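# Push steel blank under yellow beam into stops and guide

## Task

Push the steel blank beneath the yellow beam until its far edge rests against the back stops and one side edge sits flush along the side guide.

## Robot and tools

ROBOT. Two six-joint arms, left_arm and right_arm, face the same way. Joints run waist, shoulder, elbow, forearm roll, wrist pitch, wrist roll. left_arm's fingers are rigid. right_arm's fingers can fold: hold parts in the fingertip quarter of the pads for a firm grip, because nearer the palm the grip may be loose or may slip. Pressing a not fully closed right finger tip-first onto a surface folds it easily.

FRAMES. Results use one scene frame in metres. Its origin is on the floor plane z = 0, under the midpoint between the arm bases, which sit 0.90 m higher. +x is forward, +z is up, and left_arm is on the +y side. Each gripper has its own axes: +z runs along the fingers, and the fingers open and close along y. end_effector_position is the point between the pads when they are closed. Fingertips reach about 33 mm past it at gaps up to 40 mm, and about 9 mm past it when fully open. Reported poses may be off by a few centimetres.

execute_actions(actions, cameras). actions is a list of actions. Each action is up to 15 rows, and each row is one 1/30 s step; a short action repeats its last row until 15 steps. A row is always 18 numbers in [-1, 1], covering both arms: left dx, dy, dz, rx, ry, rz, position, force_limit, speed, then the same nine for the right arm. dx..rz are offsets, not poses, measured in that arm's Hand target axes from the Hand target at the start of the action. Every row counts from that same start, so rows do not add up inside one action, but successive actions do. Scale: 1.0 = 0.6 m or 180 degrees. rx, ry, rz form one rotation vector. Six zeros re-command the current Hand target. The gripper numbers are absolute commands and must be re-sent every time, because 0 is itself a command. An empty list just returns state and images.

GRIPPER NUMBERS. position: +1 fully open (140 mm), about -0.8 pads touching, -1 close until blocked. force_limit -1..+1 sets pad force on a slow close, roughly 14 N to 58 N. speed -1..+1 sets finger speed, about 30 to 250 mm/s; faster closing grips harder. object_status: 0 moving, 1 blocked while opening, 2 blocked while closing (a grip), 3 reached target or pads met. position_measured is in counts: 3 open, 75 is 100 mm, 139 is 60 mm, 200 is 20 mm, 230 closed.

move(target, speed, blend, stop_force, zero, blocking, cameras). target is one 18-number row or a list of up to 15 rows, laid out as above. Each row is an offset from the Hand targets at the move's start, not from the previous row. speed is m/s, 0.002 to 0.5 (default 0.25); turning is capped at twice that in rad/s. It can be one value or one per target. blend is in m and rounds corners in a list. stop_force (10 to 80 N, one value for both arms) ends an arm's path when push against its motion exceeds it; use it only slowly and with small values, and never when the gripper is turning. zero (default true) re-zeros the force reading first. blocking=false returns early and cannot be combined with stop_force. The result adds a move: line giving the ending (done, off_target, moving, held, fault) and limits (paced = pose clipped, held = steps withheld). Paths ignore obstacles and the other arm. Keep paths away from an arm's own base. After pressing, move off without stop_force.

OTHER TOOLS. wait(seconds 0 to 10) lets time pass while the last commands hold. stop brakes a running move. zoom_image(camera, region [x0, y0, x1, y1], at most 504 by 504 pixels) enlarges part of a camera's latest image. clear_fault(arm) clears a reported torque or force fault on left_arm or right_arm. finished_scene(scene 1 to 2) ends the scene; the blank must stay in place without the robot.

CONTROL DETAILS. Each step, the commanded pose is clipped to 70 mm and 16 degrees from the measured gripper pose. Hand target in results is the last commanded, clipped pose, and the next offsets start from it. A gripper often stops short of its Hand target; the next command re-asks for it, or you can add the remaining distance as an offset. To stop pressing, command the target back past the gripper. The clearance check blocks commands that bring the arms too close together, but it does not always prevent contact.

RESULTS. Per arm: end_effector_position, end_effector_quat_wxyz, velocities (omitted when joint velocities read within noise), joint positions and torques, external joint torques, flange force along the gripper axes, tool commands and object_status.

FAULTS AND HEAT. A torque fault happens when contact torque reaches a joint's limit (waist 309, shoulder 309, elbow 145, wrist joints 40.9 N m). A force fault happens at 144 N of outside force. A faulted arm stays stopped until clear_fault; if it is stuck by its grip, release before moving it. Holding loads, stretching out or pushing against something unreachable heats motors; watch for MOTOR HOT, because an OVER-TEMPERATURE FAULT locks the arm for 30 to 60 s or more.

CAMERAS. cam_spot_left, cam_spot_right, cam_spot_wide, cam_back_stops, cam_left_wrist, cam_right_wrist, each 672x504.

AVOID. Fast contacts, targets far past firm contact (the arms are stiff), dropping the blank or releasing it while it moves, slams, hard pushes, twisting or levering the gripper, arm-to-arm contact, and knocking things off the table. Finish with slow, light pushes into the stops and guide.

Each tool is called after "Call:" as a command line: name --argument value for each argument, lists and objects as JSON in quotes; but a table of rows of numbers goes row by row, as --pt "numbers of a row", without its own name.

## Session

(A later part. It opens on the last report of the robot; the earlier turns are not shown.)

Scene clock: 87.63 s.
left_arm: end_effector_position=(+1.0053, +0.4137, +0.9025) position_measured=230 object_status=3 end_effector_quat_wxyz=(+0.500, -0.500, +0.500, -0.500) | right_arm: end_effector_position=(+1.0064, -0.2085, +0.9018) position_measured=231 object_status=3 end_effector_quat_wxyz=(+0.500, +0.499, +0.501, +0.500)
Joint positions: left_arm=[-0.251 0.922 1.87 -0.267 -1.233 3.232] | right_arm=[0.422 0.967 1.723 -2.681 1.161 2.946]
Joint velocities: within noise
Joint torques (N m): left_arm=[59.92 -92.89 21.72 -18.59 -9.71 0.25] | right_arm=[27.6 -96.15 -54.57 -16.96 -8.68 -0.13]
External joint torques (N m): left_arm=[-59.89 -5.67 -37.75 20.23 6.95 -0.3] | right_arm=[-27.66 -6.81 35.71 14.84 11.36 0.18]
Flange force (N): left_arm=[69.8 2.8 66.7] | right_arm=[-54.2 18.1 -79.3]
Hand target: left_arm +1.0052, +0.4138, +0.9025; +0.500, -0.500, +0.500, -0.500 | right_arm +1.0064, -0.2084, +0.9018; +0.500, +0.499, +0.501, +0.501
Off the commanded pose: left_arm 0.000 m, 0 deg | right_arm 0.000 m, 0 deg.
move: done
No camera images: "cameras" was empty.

Call:
execute_actions --actions '[]' --cameras '["cam_back_stops","cam_spot_left"]'

Call:
zoom_image --camera "cam_back_stops" --region '[500, 215, 570, 265]'

Call:
zoom_image --camera "cam_back_stops" --region '[140, 225, 200, 275]'

Call:
zoom_image --camera "cam_spot_left" --region '[195, 260, 265, 330]'

Scene clock: 92.53 s.
left_arm: end_effector_position=(+1.0052, +0.4138, +0.9025) position_measured=230 object_status=3 end_effector_quat_wxyz=(+0.500, -0.500, +0.500, -0.500) | right_arm: end_effector_position=(+1.0064, -0.2084, +0.9018) position_measured=231 object_status=3 end_effector_quat_wxyz=(+0.500, +0.499, +0.501, +0.501)
Joint positions: left_arm=[-0.251 0.922 1.87 -0.267 -1.233 3.232] | right_arm=[0.422 0.967 1.723 -2.681 1.161 2.946]
Joint velocities: within noise
Joint torques (N m): left_arm=[63.57 -92.52 23.23 -19.8 -9.9 0.16] | right_arm=[29.58 -97.34 -57.57 -18.29 -9.09 -0.11]
External joint torques (N m): left_arm=[-63.55 -6.05 -39.35 21.45 7.13 -0.21] | right_arm=[-29.85 -5.95 38.6 16.15 11.79 0.16]
Flange force (N): left_arm=[73.8 2.8 68.9] | right_arm=[-57.7 18.0 -84.2]
Hand target: left_arm +1.0052, +0.4138, +0.9025; +0.500, -0.500, +0.500, -0.500 | right_arm +1.0064, -0.2084, +0.9018; +0.500, +0.499, +0.501, +0.501
Tool commands: left_gripper/position=-1.0 left_gripper/force_limit=+1.0 left_gripper/speed=-1.0 right_gripper/position=-1.0 right_gripper/force_limit=+1.0 right_gripper/speed=-1.0
Off the commanded pose: left_arm 0.000 m, 0 deg | right_arm 0.000 m, 0 deg.
Images, in order (width x height): cam_spot_left 672x504, cam_back_stops 672x504.

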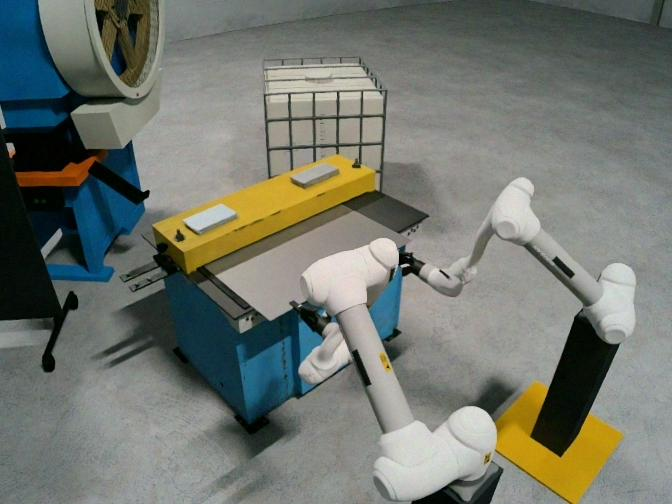

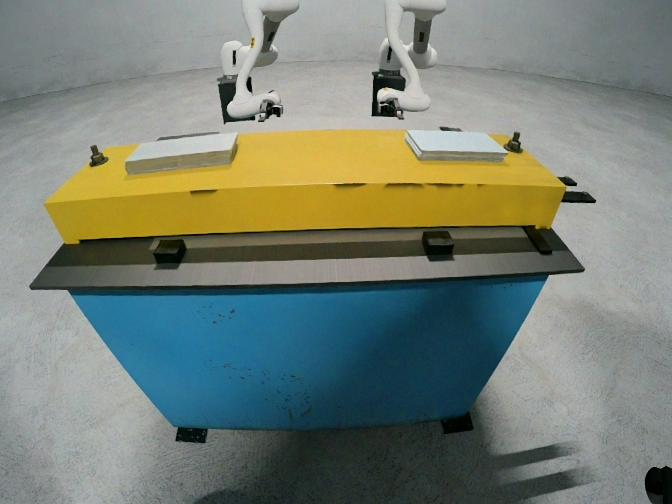

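Scaled by 7.200 from the camera's 672x504 image, which has a finer 960x720 frame.

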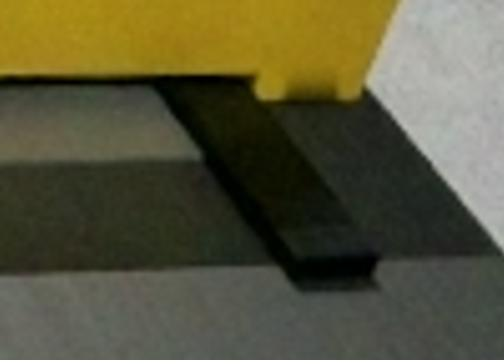

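Scaled by 8.400 from the camera's 672x504 image, which has a finer 960x720 frame.

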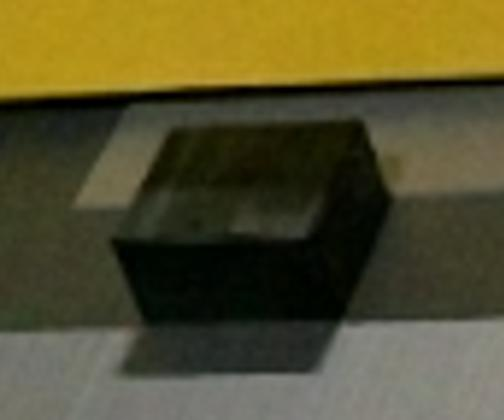

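Scaled by 7.200 from the camera's 672x504 image, which has a finer 960x720 frame.

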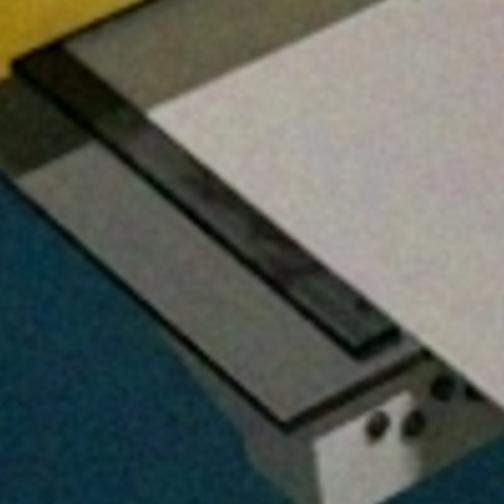

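Call:
move --target '[0.0015,0,0,0,0,0,-1,1,-1,-0.0015,0,0,0,0,0,-1,1,-1]' --speed 0.01 --cameras '[]'

Scene clock: 105.43 s.
left_arm: end_effector_position=(+1.0052, +0.4131, +0.9025) position_measured=230 object_status=3 end_effector_quat_wxyz=(+0.501, -0.500, +0.499, -0.500) | right_arm: end_effector_position=(+1.0064, -0.2091, +0.9017) position_measured=231 object_status=3 end_effector_quat_wxyz=(+0.499, +0.499, +0.501, +0.501)
Joint positions: left_arm=[-0.252 0.922 1.87 -0.269 -1.233 3.233] | right_arm=[0.421 0.967 1.724 -2.682 1.161 2.946]
Joint velocities: within noise
Joint torques (N m): left_arm=[39.13 -96.04 17.76 -12.52 -9.95 0.19] | right_arm=[12.54 -95.45 -47.72 -11.95 -7.09 -0.19]
External joint torques (N m): left_arm=[-39.14 -2.4 -33.72 14.17 7.19 -0.23] | right_arm=[-12.05 -7.58 28.82 9.81 9.77 0.23]
Flange force (N): left_arm=[48.6 5.3 66.6] | right_arm=[-35.3 16.6 -71.0]
Hand target: left_arm +1.0052, +0.4129, +0.9025; +0.500, -0.500, +0.500, -0.500 | right_arm +1.0064, -0.2093, +0.9018; +0.500, +0.499, +0.501, +0.501
Off the commanded pose: left_arm 0.000 m, 0 deg | right_arm 0.000 m, 0 deg.
move: done
No camera images: "cameras" was empty.

Call:
move --target '[0,0,-0.002,0,0,0,-1,1,-1,0,0,0.0004,0,0,0,-1,1,-1]' --speed 0.01 --cameras '["cam_back_stops"]'

Call:
zoom_image --camera "cam_back_stops" --region '[500, 215, 570, 265]'

Scene clock: 110.13 s.
left_arm: end_effector_position=(+1.0040, +0.4130, +0.9024) position_measured=230 object_status=3 end_effector_quat_wxyz=(+0.500, -0.500, +0.500, -0.500) | right_arm: end_effector_position=(+1.0066, -0.2093, +0.9018) position_measured=231 object_status=3 end_effector_quat_wxyz=(+0.500, +0.499, +0.501, +0.501)
Joint positions: left_arm=[-0.252 0.921 1.872 -0.269 -1.234 3.232] | right_arm=[0.421 0.967 1.723 -2.682 1.161 2.946]
Joint velocities: within noise
Joint torques (N m): left_arm=[14.63 -92.5 29.84 -6.67 -9.41 0.17] | right_arm=[1.6 -97.82 -56.33 -10.83 -6.9 -0.14]
External joint torques (N m): left_arm=[-14.64 -5.38 -45.64 8.3 6.66 -0.22] | right_arm=[-1.86 -5.29 37.39 8.69 9.59 0.19]
Flange force (N): left_arm=[27.5 5.9 95.8] | right_arm=[-32.1 17.0 -91.4]
Hand target: left_arm +1.0040, +0.4129, +0.9025; +0.500, -0.500, +0.500, -0.500 | right_arm +1.0067, -0.2093, +0.9018; +0.500, +0.499, +0.501, +0.501
Off the commanded pose: left_arm 0.000 m, 0 deg | right_arm 0.000 m, 0 deg.
move: done
Images, in order (width x height): cam_back_stops 672x504.

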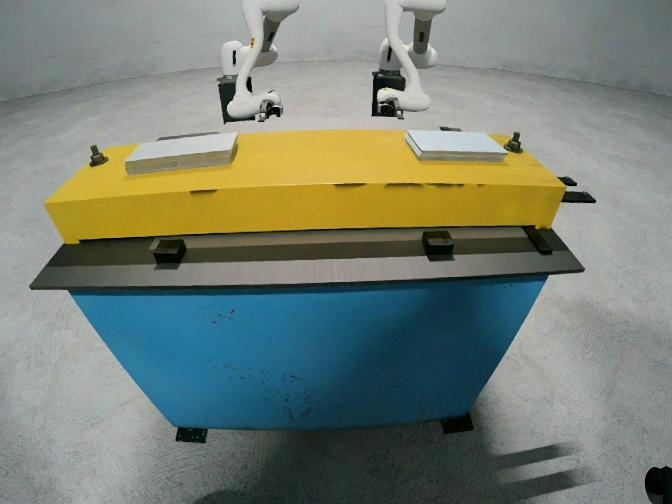

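Scaled by 7.200 from the camera's 672x504 image, which has a finer 960x720 frame.

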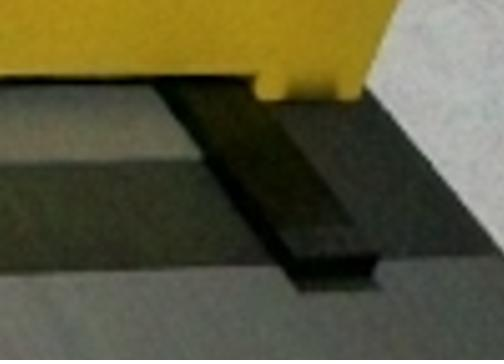

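Call:
move --target '[0,0,0.0042,0,0,0,-1,1,-1,0,0,-0.0042,0,0,0,-1,1,-1]' --speed 0.01 --cameras '[]'

Scene clock: 120.00 s.
left_arm: end_effector_position=(+1.0065, +0.4131, +0.9024) position_measured=230 object_status=3 end_effector_quat_wxyz=(+0.501, -0.500, +0.499, -0.500) | right_arm: end_effector_position=(+1.0042, -0.2092, +0.9018) position_measured=231 object_status=3 end_effector_quat_wxyz=(+0.500, +0.499, +0.501, +0.501)
Joint positions: left_arm=[-0.251 0.922 1.867 -0.268 -1.231 3.233] | right_arm=[0.423 0.965 1.728 -2.682 1.164 2.947]
Joint velocities: within noise
Joint torques (N m): left_arm=[-17.34 -82.51 -42.03 8.26 5 0.17] | right_arm=[-6.86 -110.3 9.04 5.41 9.24 -0.16]
External joint torques (N m): left_arm=[17.39 -15.74 26.19 -6.64 -7.75 -0.21] | right_arm=[6.89 7.4 -27.87 -7.53 -6.55 0.2]
Flange force (N): left_arm=[-28.6 -29.0 -68.7] | right_arm=[29.7 -18.7 66.6]
Hand target: left_arm +1.0066, +0.4129, +0.9025; +0.500, -0.500, +0.500, -0.500 | right_arm +1.0041, -0.2093, +0.9018; +0.500, +0.499, +0.501, +0.501
Off the commanded pose: left_arm 0.000 m, 0 deg | right_arm 0.000 m, 0 deg.
move: done
No camera images: "cameras" was empty.

Call:
move --target '[0,0,-0.0017,0,0,0,-1,1,-1,0,0,0.0018,0,0,0,-1,1,-1]' --speed 0.01 --cameras '[]'

Scene clock: 122.43 s.
left_arm: end_effector_position=(+1.0056, +0.4127, +0.9025) position_measured=230 object_status=3 end_effector_quat_wxyz=(+0.500, -0.500, +0.500, -0.500) | right_arm: end_effector_position=(+1.0052, -0.2095, +0.9018) position_measured=231 object_status=3 end_effector_quat_wxyz=(+0.500, +0.499, +0.501, +0.500)
Joint positions: left_arm=[-0.252 0.922 1.869 -0.268 -1.232 3.233] | right_arm=[0.422 0.966 1.726 -2.682 1.163 2.947]
Joint velocities: within noise
Joint torques (N m): left_arm=[-5.85 -89.38 3.5 1.36 -4.13 0.12] | right_arm=[-9.6 -100.18 -37.3 -3.99 -2.23 -0.17]
External joint torques (N m): left_arm=[5.89 -9.2 -19.57 0.29 1.36 -0.17] | right_arm=[9.21 -2.71 18.5 1.87 4.92 0.21]
Flange force (N): left_arm=[-1.6 -7.1 38.7] | right_arm=[-7.3 7.9 -50.2]
Hand target: left_arm +1.0055, +0.4129, +0.9025; +0.500, -0.500, +0.500, -0.500 | right_arm +1.0052, -0.2093, +0.9018; +0.500, +0.499, +0.501, +0.501
Off the commanded pose: left_arm 0.000 m, 0 deg | right_arm 0.000 m, 0 deg.
move: done
No camera images: "cameras" was empty.

Call:
execute_actions --actions '[[[0,0,0,0,0,0,-0.15,1,-1,0,0,0,0,0,0,-0.15,1,-1]],[[0,0,0,0,0,0,-0.15,1,-1,0,0,0,0,0,0,-0.15,1,-1]],[[0,0,0,0,0,0,-0.15,1,-1,0,0,0,0,0,0,-0.15,1,-1]]]' --cameras '[]'

Call:
move --pt "0 0 -0.2 0 0 0 -0.14 1 -1 0 0 0 0 0 0 -0.15 1 -1" --pt "-0.095 -0.3625 -0.0917 -0.1179 -0.1179 -0.4897 -0.14 1 -1 0 0 0 0 0 0 -0.15 1 -1" --pt "-0.145 -0.2125 0.0742 -0.1179 -0.1179 -0.4897 1 1 0.5 0 0 0 0 0 0 -0.15 1 -1" --speed '[0.15,0.3,0.2]'

Call:
zoom_image --camera "cam_left_wrist" --region '[150, 50, 450, 400]'

Scene clock: 130.07 s.
left_arm: end_effector_position=(+1.0056, +0.4129, +0.9025) position_measured=148 object_status=0 end_effector_quat_wxyz=(+0.500, -0.500, +0.500, -0.500) | right_arm: end_effector_position=(+1.0052, -0.2093, +0.9018) position_measured=148 object_status=0 end_effector_quat_wxyz=(+0.500, +0.499, +0.501, +0.501)
Joint positions: left_arm=[-0.252 0.922 1.869 -0.268 -1.232 3.233] | right_arm=[0.422 0.966 1.726 -2.682 1.163 2.947]
Joint velocities: within noise
Joint torques (N m): left_arm=[-1.45 -92.04 -16.07 1.87 -2.91 -0.04] | right_arm=[-0.02 -104.58 -19.6 -2.23 1.96 -0.17]
External joint torques (N m): left_arm=[1.44 -6.72 -0.11 -0.2 0.14 -0.01] | right_arm=[-0.28 1.64 0.79 0.11 0.73 0.21]
External joint torques at the end of the 1st action: left_arm=[1.19 -6.07 0.18 -0.18 0.14 0.04] | right_arm=[0.13 1.9 0.8 0.05 0.84 0.26]
External joint torques at the end of the 2nd action: left_arm=[1.39 -6.32 0.08 -0.14 0.17 0.03] | right_arm=[0.7 1.93 0.6 0.03 0.7 0.23]
Flange force (N): left_arm=[-2.5 -10.8 -2.9] | right_arm=[-0.9 -2.8 -1.4]
Flange force at the end of the 1st action (N): left_arm=[-2.1 -9.9 -3.2] | right_arm=[-0.5 -3.3 -1.7]
Flange force at the end of the 2nd action (N): left_arm=[-2.5 -10.3 -3.0] | right_arm=[0.5 -3.3 -1.4]
Hand target: left_arm +1.0055, +0.4129, +0.9025; +0.500, -0.500, +0.500, -0.500 | right_arm +1.0052, -0.2093, +0.9018; +0.500, +0.499, +0.501, +0.501
Off the commanded pose: left_arm 0.000 m, 0 deg | right_arm 0.000 m, 0 deg.
No camera images: "cameras" was empty.

Scene clock: 135.97 s.
left_arm: end_effector_position=(+1.0499, +0.5000, +1.0300) position_measured=3 object_status=0 end_effector_quat_wxyz=(+0.000, +0.853, +0.000, +0.522) | right_arm: end_effector_position=(+1.0052, -0.2093, +0.9018) position_measured=148 object_status=3 end_effector_quat_wxyz=(+0.500, +0.499, +0.501, +0.501)
Joint positions: left_arm=[-0.112 0.597 1.732 -0.349 -0.3 1.854] | right_arm=[0.422 0.966 1.726 -2.682 1.163 2.947]
Joint velocities: within noise
Joint torques (N m): left_arm=[-1.24 -84.23 -31.98 3.25 -2.47 0.02] | right_arm=[-0.22 -104.85 -19.63 -2.19 1.96 -0.11]
External joint torques (N m): left_arm=[1.27 -5.85 0.1 -0.11 0.13 -0.02] | right_arm=[0.43 2.08 0.86 0.07 0.71 0.15]
Flange force (N): left_arm=[3.0 -1.8 -9.2] | right_arm=[0.1 -3.4 -1.6]
Hand target: left_arm +1.0499, +0.5000, +1.0300; +0.000, +0.853, +0.000, +0.522 | right_arm +1.0052, -0.2093, +0.9018; +0.500, +0.499, +0.501, +0.501
Off the commanded pose: left_arm 0.000 m, 0 deg | right_arm 0.000 m, 0 deg.
move: done
camera_calibration:
cam_left_wrist: T_world_to_cam=[[0.00297512, -0.999499, -0.0315157, 0.540846], [-0.734441, 0.0192048, -0.678401, 1.46066], [0.678666, 0.0251647, -0.734016, 0.171897], [0, 0, 0, 1]] pos_world=[0.954497, 0.508197, 1.13413]
cam_right_wrist: T_world_to_cam=[[-0.0234027, 0.00623422, 0.999707, -0.875962], [-0.36007, -0.932922, -0.00261133, 0.170069], [0.932632, -0.360026, 0.0240776, -0.891031], [0, 0, 0, 1]] pos_world=[0.87174, -0.156672, 0.897603]

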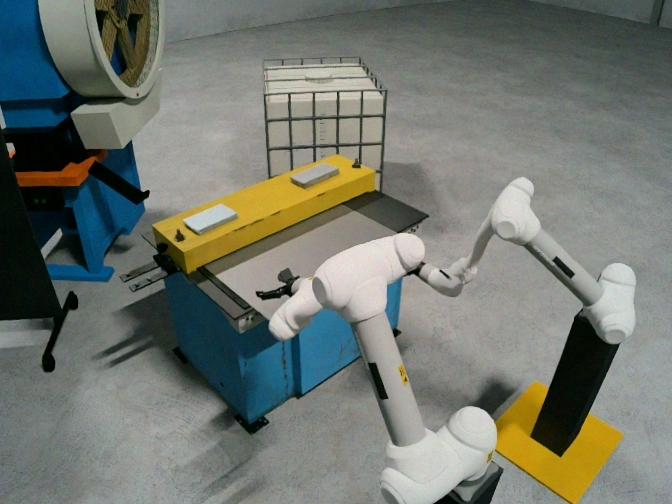

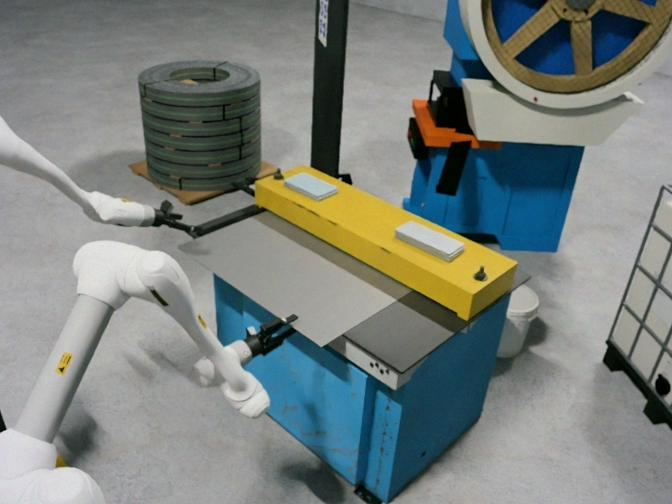

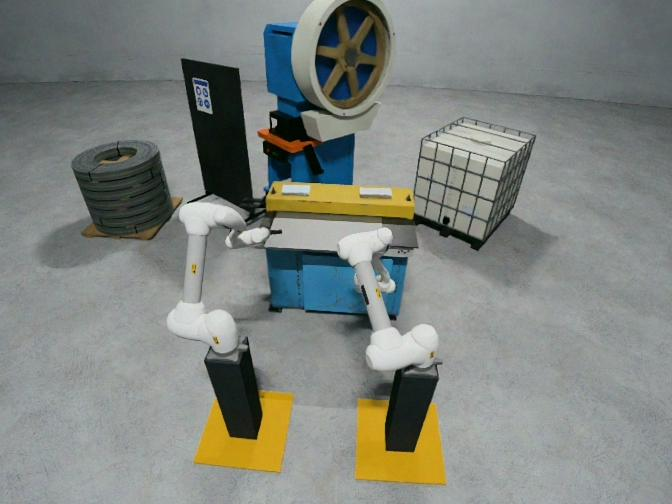

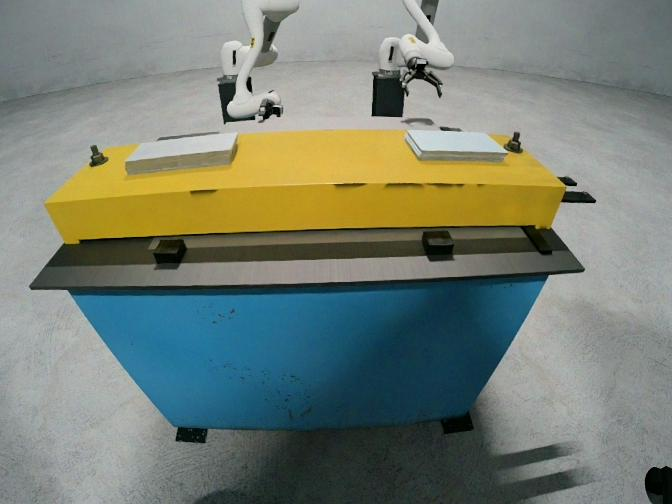

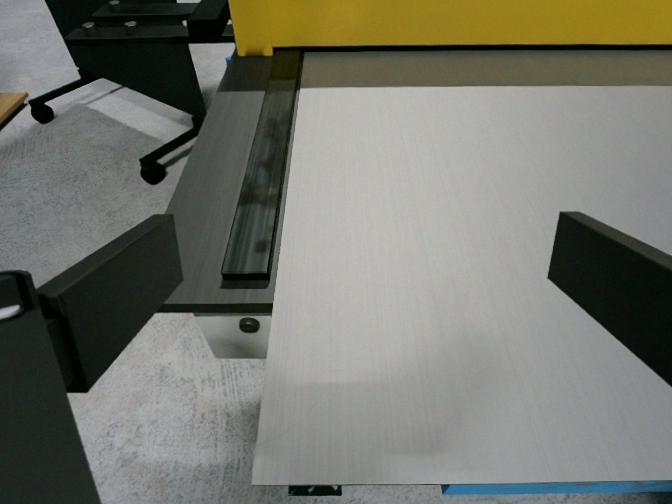

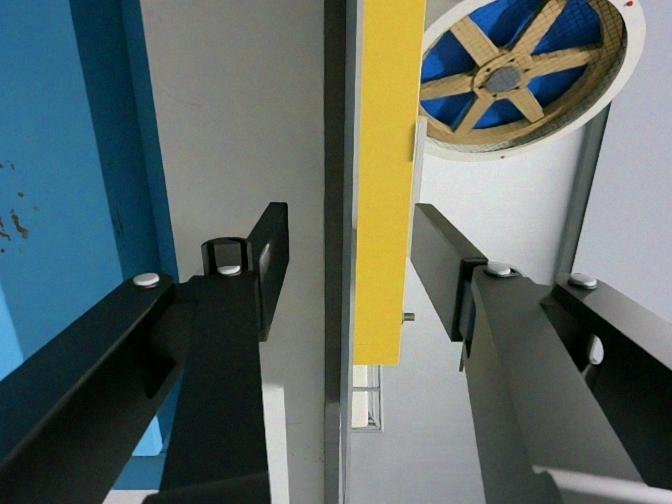

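Scaled by 1.440 from the camera's 672x504 image, which has a finer 960x720 frame.

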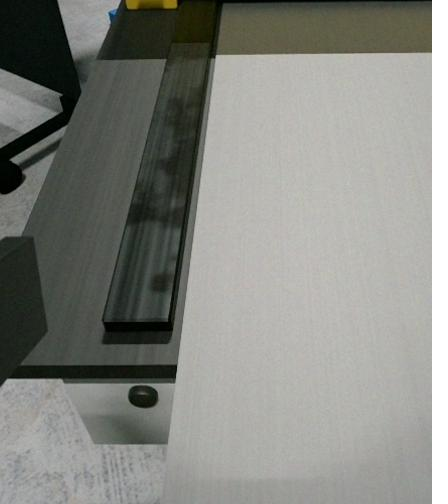

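Very useful. Zoom in closer.

Call:
zoom_image --camera "cam_left_wrist" --region '[240, 40, 340, 140]'

Call:
zoom_image --camera "cam_left_wrist" --region '[220, 200, 320, 300]'

Call:
zoom_image --camera "cam_left_wrist" --region '[230, 120, 330, 220]'

Scaled by 5.040 from the camera's 672x504 image, which has a finer 960x720 frame.

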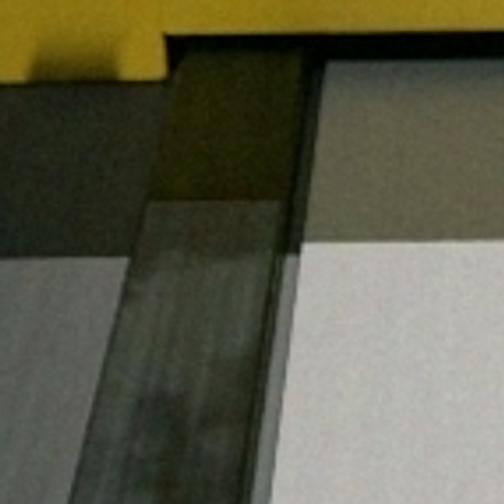

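Scaled by 5.040 from the camera's 672x504 image, which has a finer 960x720 frame.

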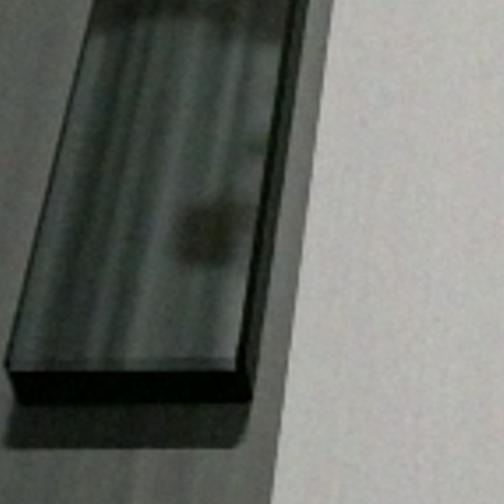

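Scaled by 5.040 from the camera's 672x504 image, which has a finer 960x720 frame.

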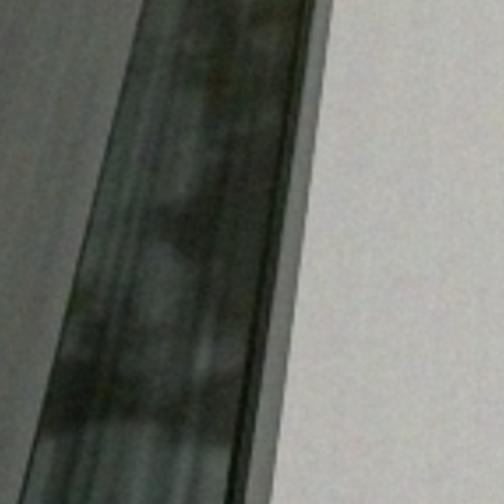

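Call:
move --pt "0.0577 0.05 -0.2167 0 0 0 -0.15 1 0 0 0 0 0 0 0 -0.15 1 -1" --pt "-0.3138 0.1452 -0.1473 0.1179 0.1179 0.4897 -0.15 1 0 0 0 0 0 0 0 -0.15 1 -1" --pt "-0.2192 0.1452 0.038 0.1179 0.1179 0.4897 -0.15 1 0 0 0 0.0083 0 0 0 -0.15 1 -1" --speed '[0.2,0.3,0.1]' --blend '[0.03,0.0,0.0]' --cameras '["cam_left_wrist","cam_right_wrist"]'

Call:
zoom_image --camera "cam_left_wrist" --region '[280, 50, 440, 280]'

Call:
zoom_image --camera "cam_right_wrist" --region '[260, 50, 440, 280]'

Scene clock: 161.33 s.
left_arm: end_effector_position=(+1.0105, +0.4129, +0.9024) position_measured=148 object_status=3 end_effector_quat_wxyz=(+0.500, -0.500, +0.500, -0.500) | right_arm: end_effector_position=(+1.0102, -0.2093, +0.9018) position_measured=148 object_status=3 end_effector_quat_wxyz=(+0.500, +0.499, +0.501, +0.501)
Joint positions: left_arm=[-0.25 0.925 1.859 -0.267 -1.225 3.234] | right_arm=[0.419 0.969 1.716 -2.683 1.156 2.945]
Joint velocities: within noise
Joint torques (N m): left_arm=[-1.49 -92.67 -16.17 1.85 -2.9 -0.09] | right_arm=[-0.23 -105.29 -19.92 -2.22 1.94 -0.11]
External joint torques (N m): left_arm=[1.47 -5.93 -0.1 -0.18 0.16 0.04] | right_arm=[-0.36 2.1 0.87 0.09 0.74 0.16]
Flange force (N): left_arm=[-2.4 -9.5 -2.5] | right_arm=[-0.9 -3.4 -1.2]
Hand target: left_arm +1.0105, +0.4129, +0.9024; +0.500, -0.500, +0.500, -0.500 | right_arm +1.0102, -0.2093, +0.9018; +0.500, +0.499, +0.501, +0.501
Off the commanded pose: left_arm 0.000 m, 0 deg | right_arm 0.000 m, 0 deg.
move: done; blend cut to 0 m at target 1
camera_calibration:
cam_left_wrist: T_world_to_cam=[[0.0164523, 0.0268489, -0.999504, 0.88604], [-0.346998, 0.937664, 0.019476, -0.0536469], [0.937722, 0.346505, 0.0247433, -0.971983], [0, 0, 0, 1]] pos_world=[0.878257, 0.363311, 0.910695]
cam_right_wrist: T_world_to_cam=[[-0.0234012, 0.00623283, 0.999707, -0.875851], [-0.360061, -0.932925, -0.00261187, 0.171872], [0.932635, -0.360016, 0.0240758, -0.895673], [0, 0, 0, 1]] pos_world=[0.876725, -0.156654, 0.897607]
Images, in order (width x height): cam_left_wrist 672x504, cam_right_wrist 672x504.

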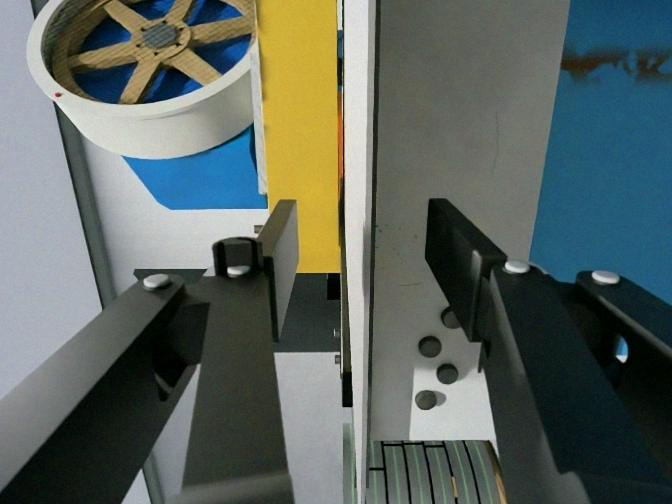

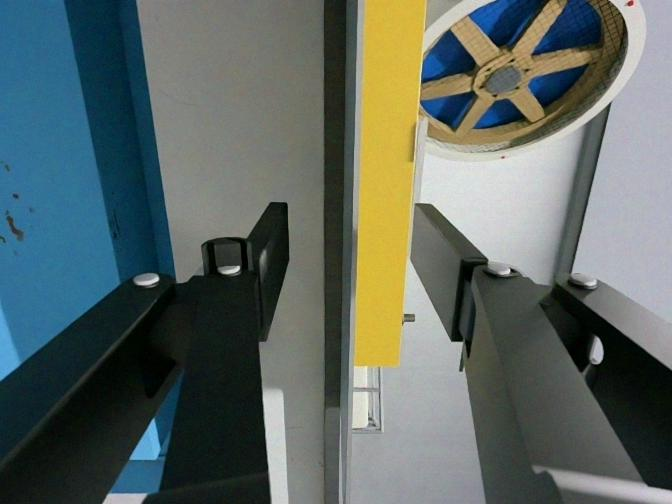

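Scaled by 2.191 from the camera's 672x504 image, which has a finer 960x720 frame.

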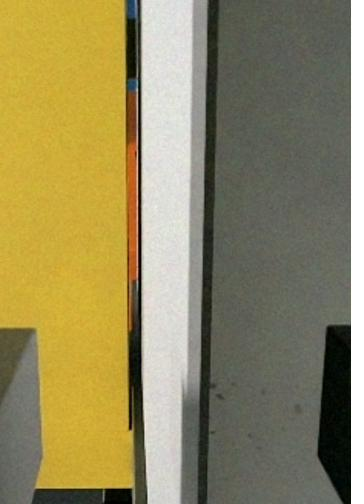

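Scaled by 2.191 from the camera's 672x504 image, which has a finer 960x720 frame.

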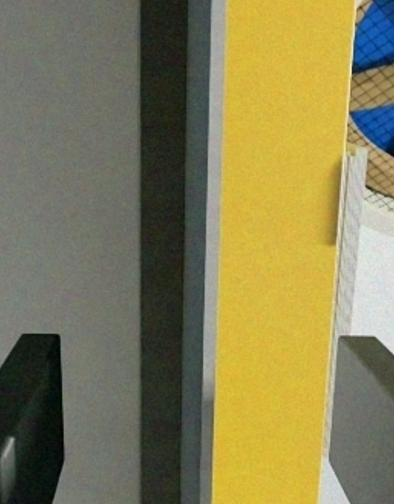

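Call:
move --pt "0 0.0007 0 0 0 0 -0.15 1 -1 0 0.001 0 0 0 0 -0.15 1 -1" --pt "0 0.0007 0 0 0 0 -1 1 -1 0 0.001 0 0 0 0 -1 1 -1" --speed 0.05 --cameras '["cam_back_stops"]'

Call:
zoom_image --camera "cam_back_stops" --region '[500, 215, 570, 265]'

Scene clock: 171.47 s.
left_arm: end_effector_position=(+1.0105, +0.4129, +0.9020) position_measured=230 object_status=0 end_effector_quat_wxyz=(+0.500, -0.500, +0.500, -0.500) | right_arm: end_effector_position=(+1.0102, -0.2093, +0.9024) position_measured=230 object_status=0 end_effector_quat_wxyz=(+0.500, +0.499, +0.501, +0.501)
Joint positions: left_arm=[-0.25 0.925 1.859 -0.267 -1.226 3.234] | right_arm=[0.419 0.968 1.717 -2.683 1.156 2.945]
Joint velocities: within noise
Joint torques (N m): left_arm=[3.13 -70.37 -20.49 1.32 7 0.24] | right_arm=[-2.13 -125.45 -25.04 -2.08 8.84 -0.12]
External joint torques (N m): left_arm=[-3.17 -28.68 4.07 0.37 -9.77 -0.29] | right_arm=[2.33 22.14 5.94 -0.08 -6.15 0.17]
Flange force (N): left_arm=[-2.9 -36.4 -40.1] | right_arm=[6.0 -24.2 9.2]
Hand target: left_arm +1.0105, +0.4129, +0.9020; +0.500, -0.500, +0.500, -0.500 | right_arm +1.0102, -0.2093, +0.9024; +0.500, +0.499, +0.501, +0.501
Off the commanded pose: left_arm 0.000 m, 0 deg | right_arm 0.000 m, 0 deg.
move: done
Images, in order (width x height): cam_back_stops 672x504.

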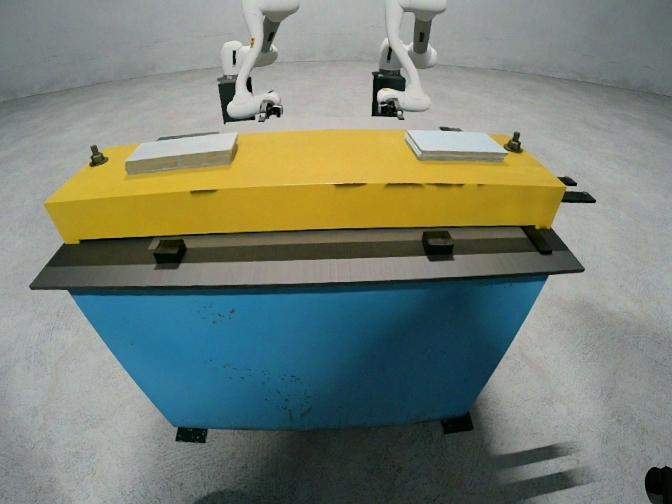

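Scaled by 7.200 from the camera's 672x504 image, which has a finer 960x720 frame.

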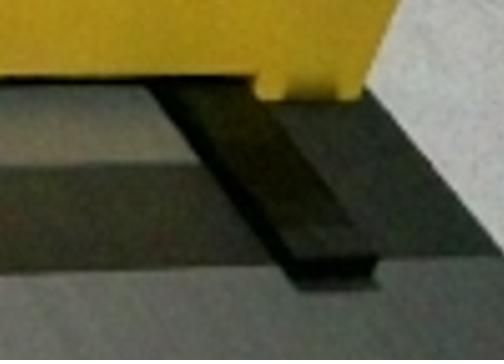

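Call:
move --target '[-0.01,-0.0007,-0.0015,0,0.0019,0,-1,1,-1,0.01,-0.0005,-0.0077,0,-0.0019,0,-1,1,-1]' --speed 0.02 --cameras '["cam_back_stops","cam_spot_left"]'

Call:
zoom_image --camera "cam_back_stops" --region '[500, 215, 570, 265]'

Call:
zoom_image --camera "cam_spot_left" --region '[195, 260, 265, 330]'

Scene clock: 176.00 s.
left_arm: end_effector_position=(+1.0096, +0.4189, +0.9024) position_measured=230 object_status=3 end_effector_quat_wxyz=(+0.499, -0.499, +0.501, -0.501) | right_arm: end_effector_position=(+1.0056, -0.2033, +0.9021) position_measured=230 object_status=3 end_effector_quat_wxyz=(+0.501, +0.501, +0.499, +0.499)
Joint positions: left_arm=[-0.239 0.923 1.864 -0.249 -1.227 3.227] | right_arm=[0.431 0.968 1.718 -2.664 1.16 2.937]
Joint velocities: within noise
Joint torques (N m): left_arm=[22.19 -86.92 7.74 -6.64 -4.04 0.21] | right_arm=[18.94 -112.01 -27.32 -8.1 2.65 -0.12]
External joint torques (N m): left_arm=[-22.21 -11.5 -23.85 8.28 1.29 -0.26] | right_arm=[-18.84 8.66 8.29 5.94 0.04 0.16]
Flange force (N): left_arm=[26.7 -7.8 38.3] | right_arm=[-19.9 -8.0 -2.3]
Hand target: left_arm +1.0096, +0.4189, +0.9024; +0.499, -0.499, +0.501, -0.501 | right_arm +1.0056, -0.2033, +0.9021; +0.501, +0.501, +0.499, +0.499
Off the commanded pose: left_arm 0.000 m, 0 deg | right_arm 0.000 m, 0 deg.
move: done
Images, in order (width x height): cam_spot_left 672x504, cam_back_stops 672x504.

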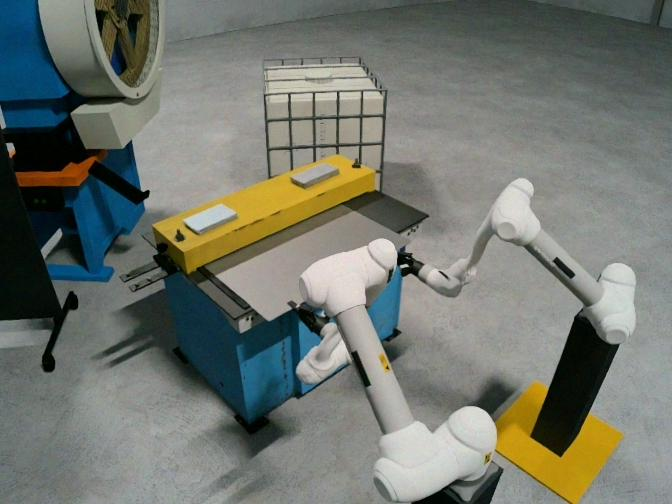

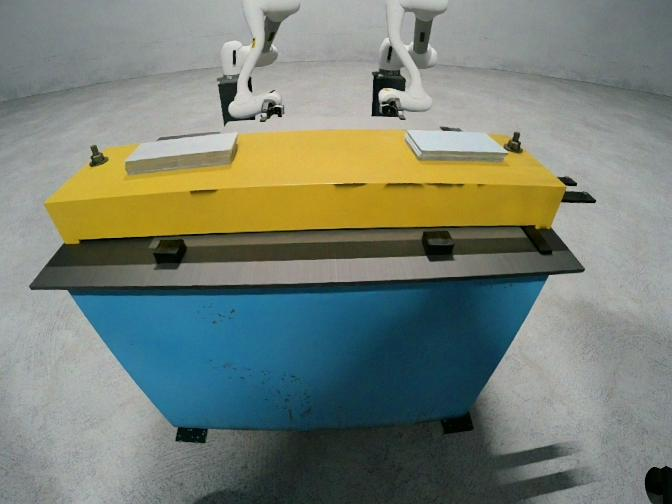

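Scaled by 7.200 from the camera's 672x504 image, which has a finer 960x720 frame.

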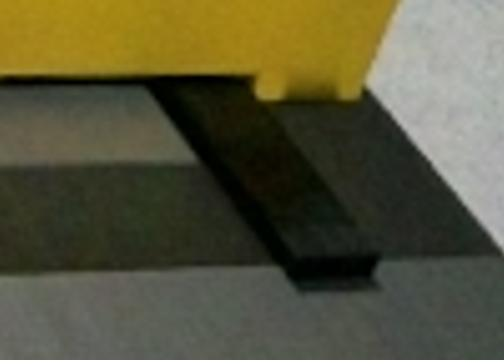

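Scaled by 7.200 from the camera's 672x504 image, which has a finer 960x720 frame.

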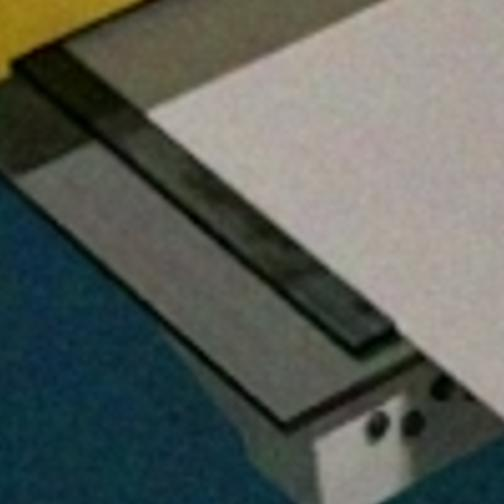

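Call:
move --target '[-0.002,0,0,0,0,0,-1,1,-1,0.002,0,0,0,0,0,-1,1,-1]' --speed 0.01 --cameras '["cam_back_stops"]'

Call:
zoom_image --camera "cam_back_stops" --region '[500, 215, 570, 265]'

Scene clock: 178.77 s.
left_arm: end_effector_position=(+1.0096, +0.4200, +0.9024) position_measured=230 object_status=3 end_effector_quat_wxyz=(+0.499, -0.499, +0.501, -0.501) | right_arm: end_effector_position=(+1.0055, -0.2022, +0.9021) position_measured=230 object_status=3 end_effector_quat_wxyz=(+0.501, +0.501, +0.499, +0.499)
Joint positions: left_arm=[-0.237 0.923 1.864 -0.247 -1.227 3.227] | right_arm=[0.433 0.969 1.717 -2.662 1.16 2.936]
Joint velocities: within noise
Joint torques (N m): left_arm=[44.71 -90.81 11.43 -13.21 -6.84 0.26] | right_arm=[26.33 -106.35 -47.9 -14.72 -3.46 -0.09]
External joint torques (N m): left_arm=[-44.69 -7.73 -27.6 14.85 4.09 -0.3] | right_arm=[-26.24 3.04 28.86 12.56 6.15 0.13]
Flange force (N): left_arm=[50.6 -2.6 46.2] | right_arm=[-44.6 5.1 -52.1]
Hand target: left_arm +1.0096, +0.4201, +0.9024; +0.499, -0.499, +0.501, -0.501 | right_arm +1.0056, -0.2021, +0.9021; +0.501, +0.501, +0.499, +0.499
Off the commanded pose: left_arm 0.000 m, 0 deg | right_arm 0.000 m, 0 deg.
move: done
Images, in order (width x height): cam_back_stops 672x504.

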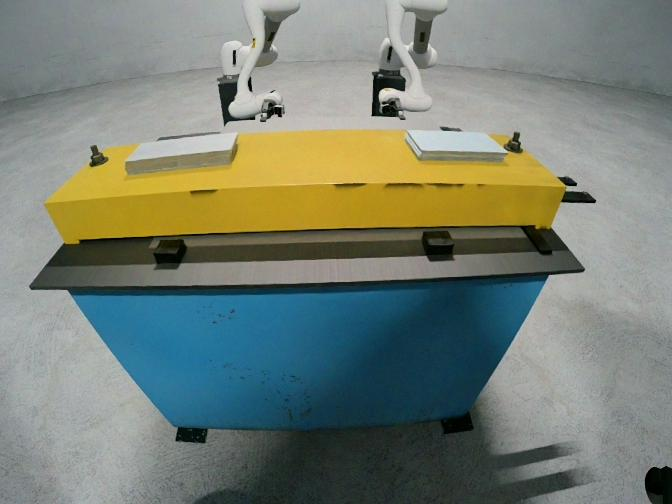

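Scaled by 7.200 from the camera's 672x504 image, which has a finer 960x720 frame.

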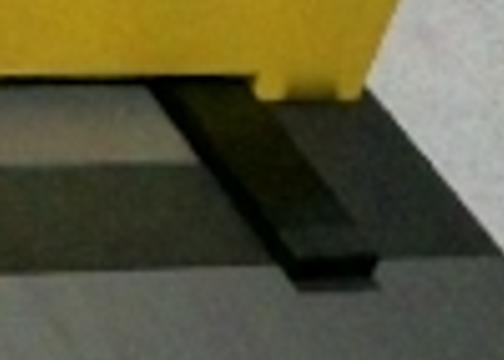

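Call:
move --target '[-0.0015,0,0,0,0,0,-1,1,-1,0.0015,0,-0.0007,0,0,0,-1,1,-1]' --speed 0.01 --cameras '["cam_spot_left","cam_back_stops"]'

Call:
zoom_image --camera "cam_back_stops" --region '[500, 215, 570, 265]'

Call:
zoom_image --camera "cam_spot_left" --region '[195, 260, 265, 330]'

Scene clock: 182.30 s.
left_arm: end_effector_position=(+1.0096, +0.4209, +0.9024) position_measured=230 object_status=3 end_effector_quat_wxyz=(+0.499, -0.499, +0.501, -0.501) | right_arm: end_effector_position=(+1.0052, -0.2013, +0.9021) position_measured=230 object_status=3 end_effector_quat_wxyz=(+0.501, +0.501, +0.499, +0.499)
Joint positions: left_arm=[-0.236 0.923 1.865 -0.246 -1.227 3.226] | right_arm=[0.434 0.969 1.716 -2.661 1.16 2.936]
Joint velocities: within noise
Joint torques (N m): left_arm=[77.6 -90.65 16.31 -23.2 -8.34 0.26] | right_arm=[66.7 -111 -36.95 -22.54 -2.55 0.1]
External joint torques (N m): left_arm=[-77.62 -7.85 -32.46 24.84 5.58 -0.3] | right_arm=[-66.95 7.77 17.98 20.39 5.24 -0.05]
Flange force (N): left_arm=[84.0 -1.3 49.6] | right_arm=[-68.9 -4.0 -6.3]
Hand target: left_arm +1.0096, +0.4210, +0.9024; +0.499, -0.499, +0.501, -0.501 | right_arm +1.0052, -0.2012, +0.9021; +0.501, +0.501, +0.499, +0.499
Off the commanded pose: left_arm 0.000 m, 0 deg | right_arm 0.000 m, 0 deg.
move: done
Images, in order (width x height): cam_spot_left 672x504, cam_back_stops 672x504.

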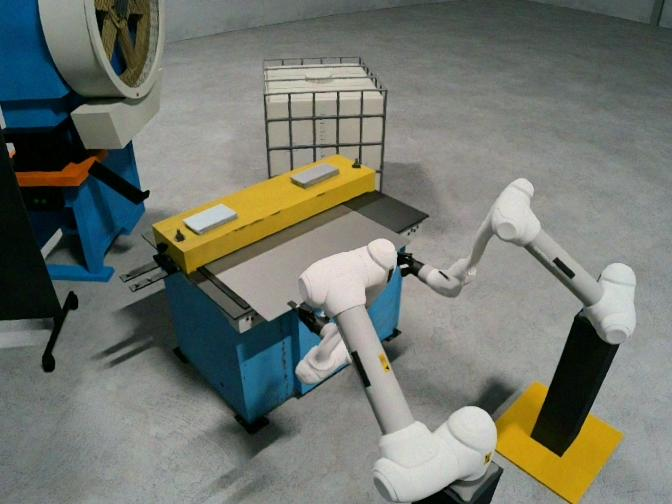

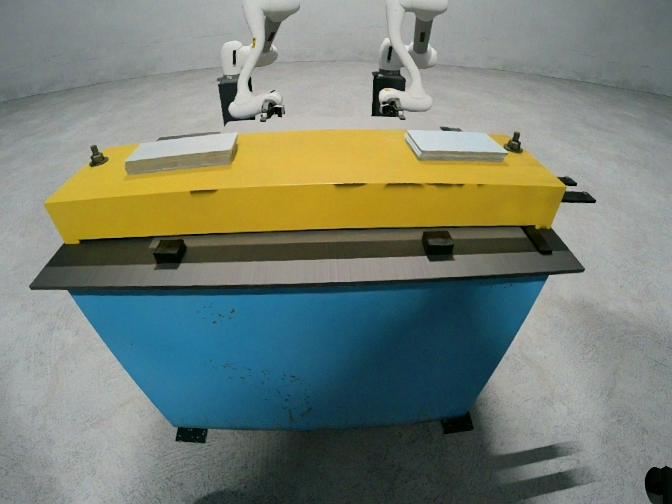

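Scaled by 7.200 from the camera's 672x504 image, which has a finer 960x720 frame.

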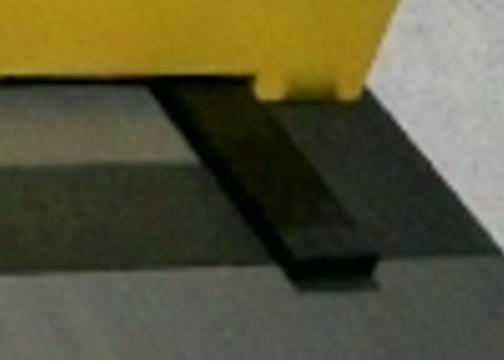

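Scaled by 7.200 from the camera's 672x504 image, which has a finer 960x720 frame.

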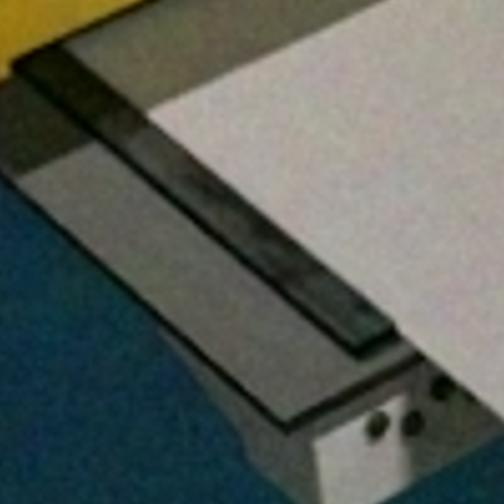

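Call:
move --target '[0.0018,0,0.0008,0,-0.0011,0,-1,1,-1,-0.0018,0,0.0047,0,0.0011,0,-1,1,-1]' --speed 0.01 --cameras '["cam_spot_left","cam_back_stops"]'

Call:
zoom_image --camera "cam_back_stops" --region '[500, 215, 570, 265]'

Call:
zoom_image --camera "cam_spot_left" --region '[195, 260, 265, 330]'

Scene clock: 191.70 s.
left_arm: end_effector_position=(+1.0101, +0.4200, +0.9024) position_measured=230 object_status=3 end_effector_quat_wxyz=(+0.500, -0.500, +0.500, -0.500) | right_arm: end_effector_position=(+1.0080, -0.2021, +0.9021) position_measured=230 object_status=3 end_effector_quat_wxyz=(+0.500, +0.500, +0.500, +0.500)
Joint positions: left_arm=[-0.239 0.924 1.863 -0.253 -1.227 3.229] | right_arm=[0.43 0.97 1.713 -2.669 1.157 2.938]
Joint velocities: within noise
Joint torques (N m): left_arm=[61.34 -89.15 -6.14 -17.04 -4.49 0.23] | right_arm=[12.2 -106.23 -59.53 -14.15 -4.67 -0.16]
External joint torques (N m): left_arm=[-61.33 -9.6 -10.17 18.71 1.73 -0.28] | right_arm=[-12.3 2.63 40.38 11.99 7.36 0.21]
Flange force (N): left_arm=[61.1 -10.5 1.0] | right_arm=[-40.7 9.5 -84.5]
Hand target: left_arm +1.0101, +0.4199, +0.9024; +0.500, -0.499, +0.500, -0.501 | right_arm +1.0080, -0.2023, +0.9021; +0.500, +0.500, +0.500, +0.500
Off the commanded pose: left_arm 0.000 m, 0 deg | right_arm 0.000 m, 0 deg.
move: done
Images, in order (width x height): cam_spot_left 672x504, cam_back_stops 672x504.

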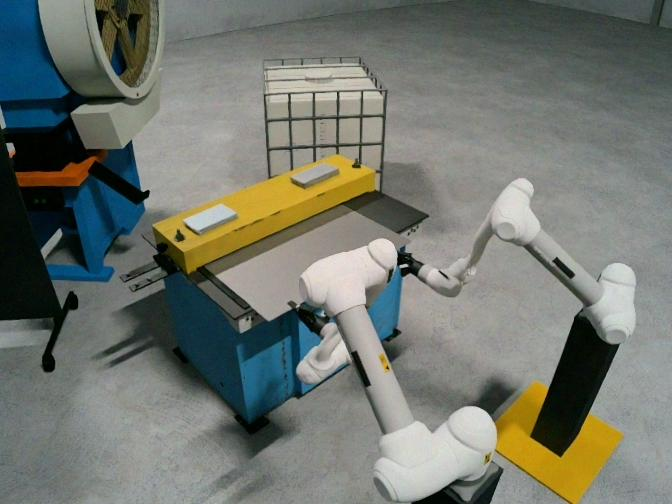

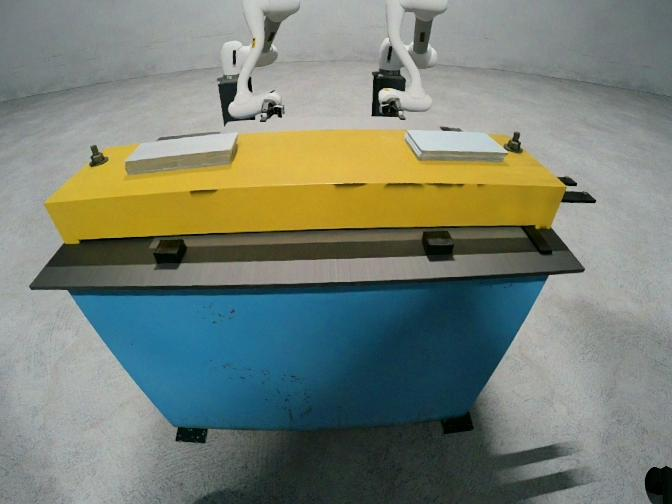

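Scaled by 7.200 from the camera's 672x504 image, which has a finer 960x720 frame.

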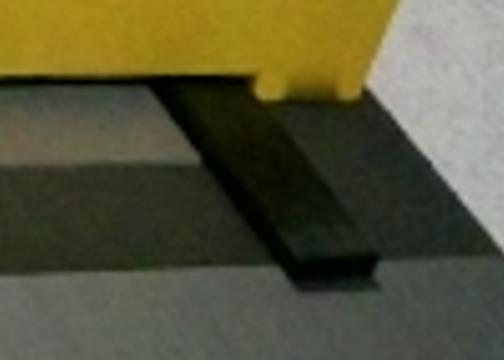

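Scaled by 7.200 from the camera's 672x504 image, which has a finer 960x720 frame.

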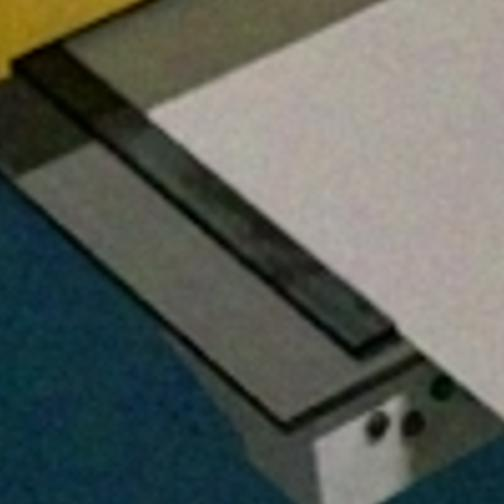

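Call:
move --target '[0,0,0.0033,0,0,0,-1,1,-1,0,0,0.0013,0,0,0,-1,1,-1]' --speed 0.01 --cameras '[]'

Scene clock: 197.30 s.
left_arm: end_effector_position=(+1.0121, +0.4199, +0.9024) position_measured=230 object_status=3 end_effector_quat_wxyz=(+0.500, -0.499, +0.500, -0.500) | right_arm: end_effector_position=(+1.0088, -0.2023, +0.9021) position_measured=230 object_status=3 end_effector_quat_wxyz=(+0.500, +0.500, +0.500, +0.500)
Joint positions: left_arm=[-0.238 0.925 1.859 -0.252 -1.224 3.229] | right_arm=[0.429 0.97 1.711 -2.669 1.156 2.938]
Joint velocities: within noise
Joint torques (N m): left_arm=[58.51 -79.82 -51.47 -12.44 5.16 0.21] | right_arm=[19.08 -113.95 -36.16 -10.91 1.46 -0.1]
External joint torques (N m): left_arm=[-58.51 -19.15 35.05 14.12 -7.92 -0.26] | right_arm=[-19.28 10.52 17.02 8.74 1.22 0.15]
Flange force (N): left_arm=[43.9 -36.0 -111.0] | right_arm=[-25.0 -7.3 -20.6]
Hand target: left_arm +1.0121, +0.4199, +0.9024; +0.500, -0.499, +0.500, -0.501 | right_arm +1.0088, -0.2023, +0.9021; +0.500, +0.500, +0.500, +0.500
Off the commanded pose: left_arm 0.000 m, 0 deg | right_arm 0.000 m, 0 deg.
move: done
No camera images: "cameras" was empty.


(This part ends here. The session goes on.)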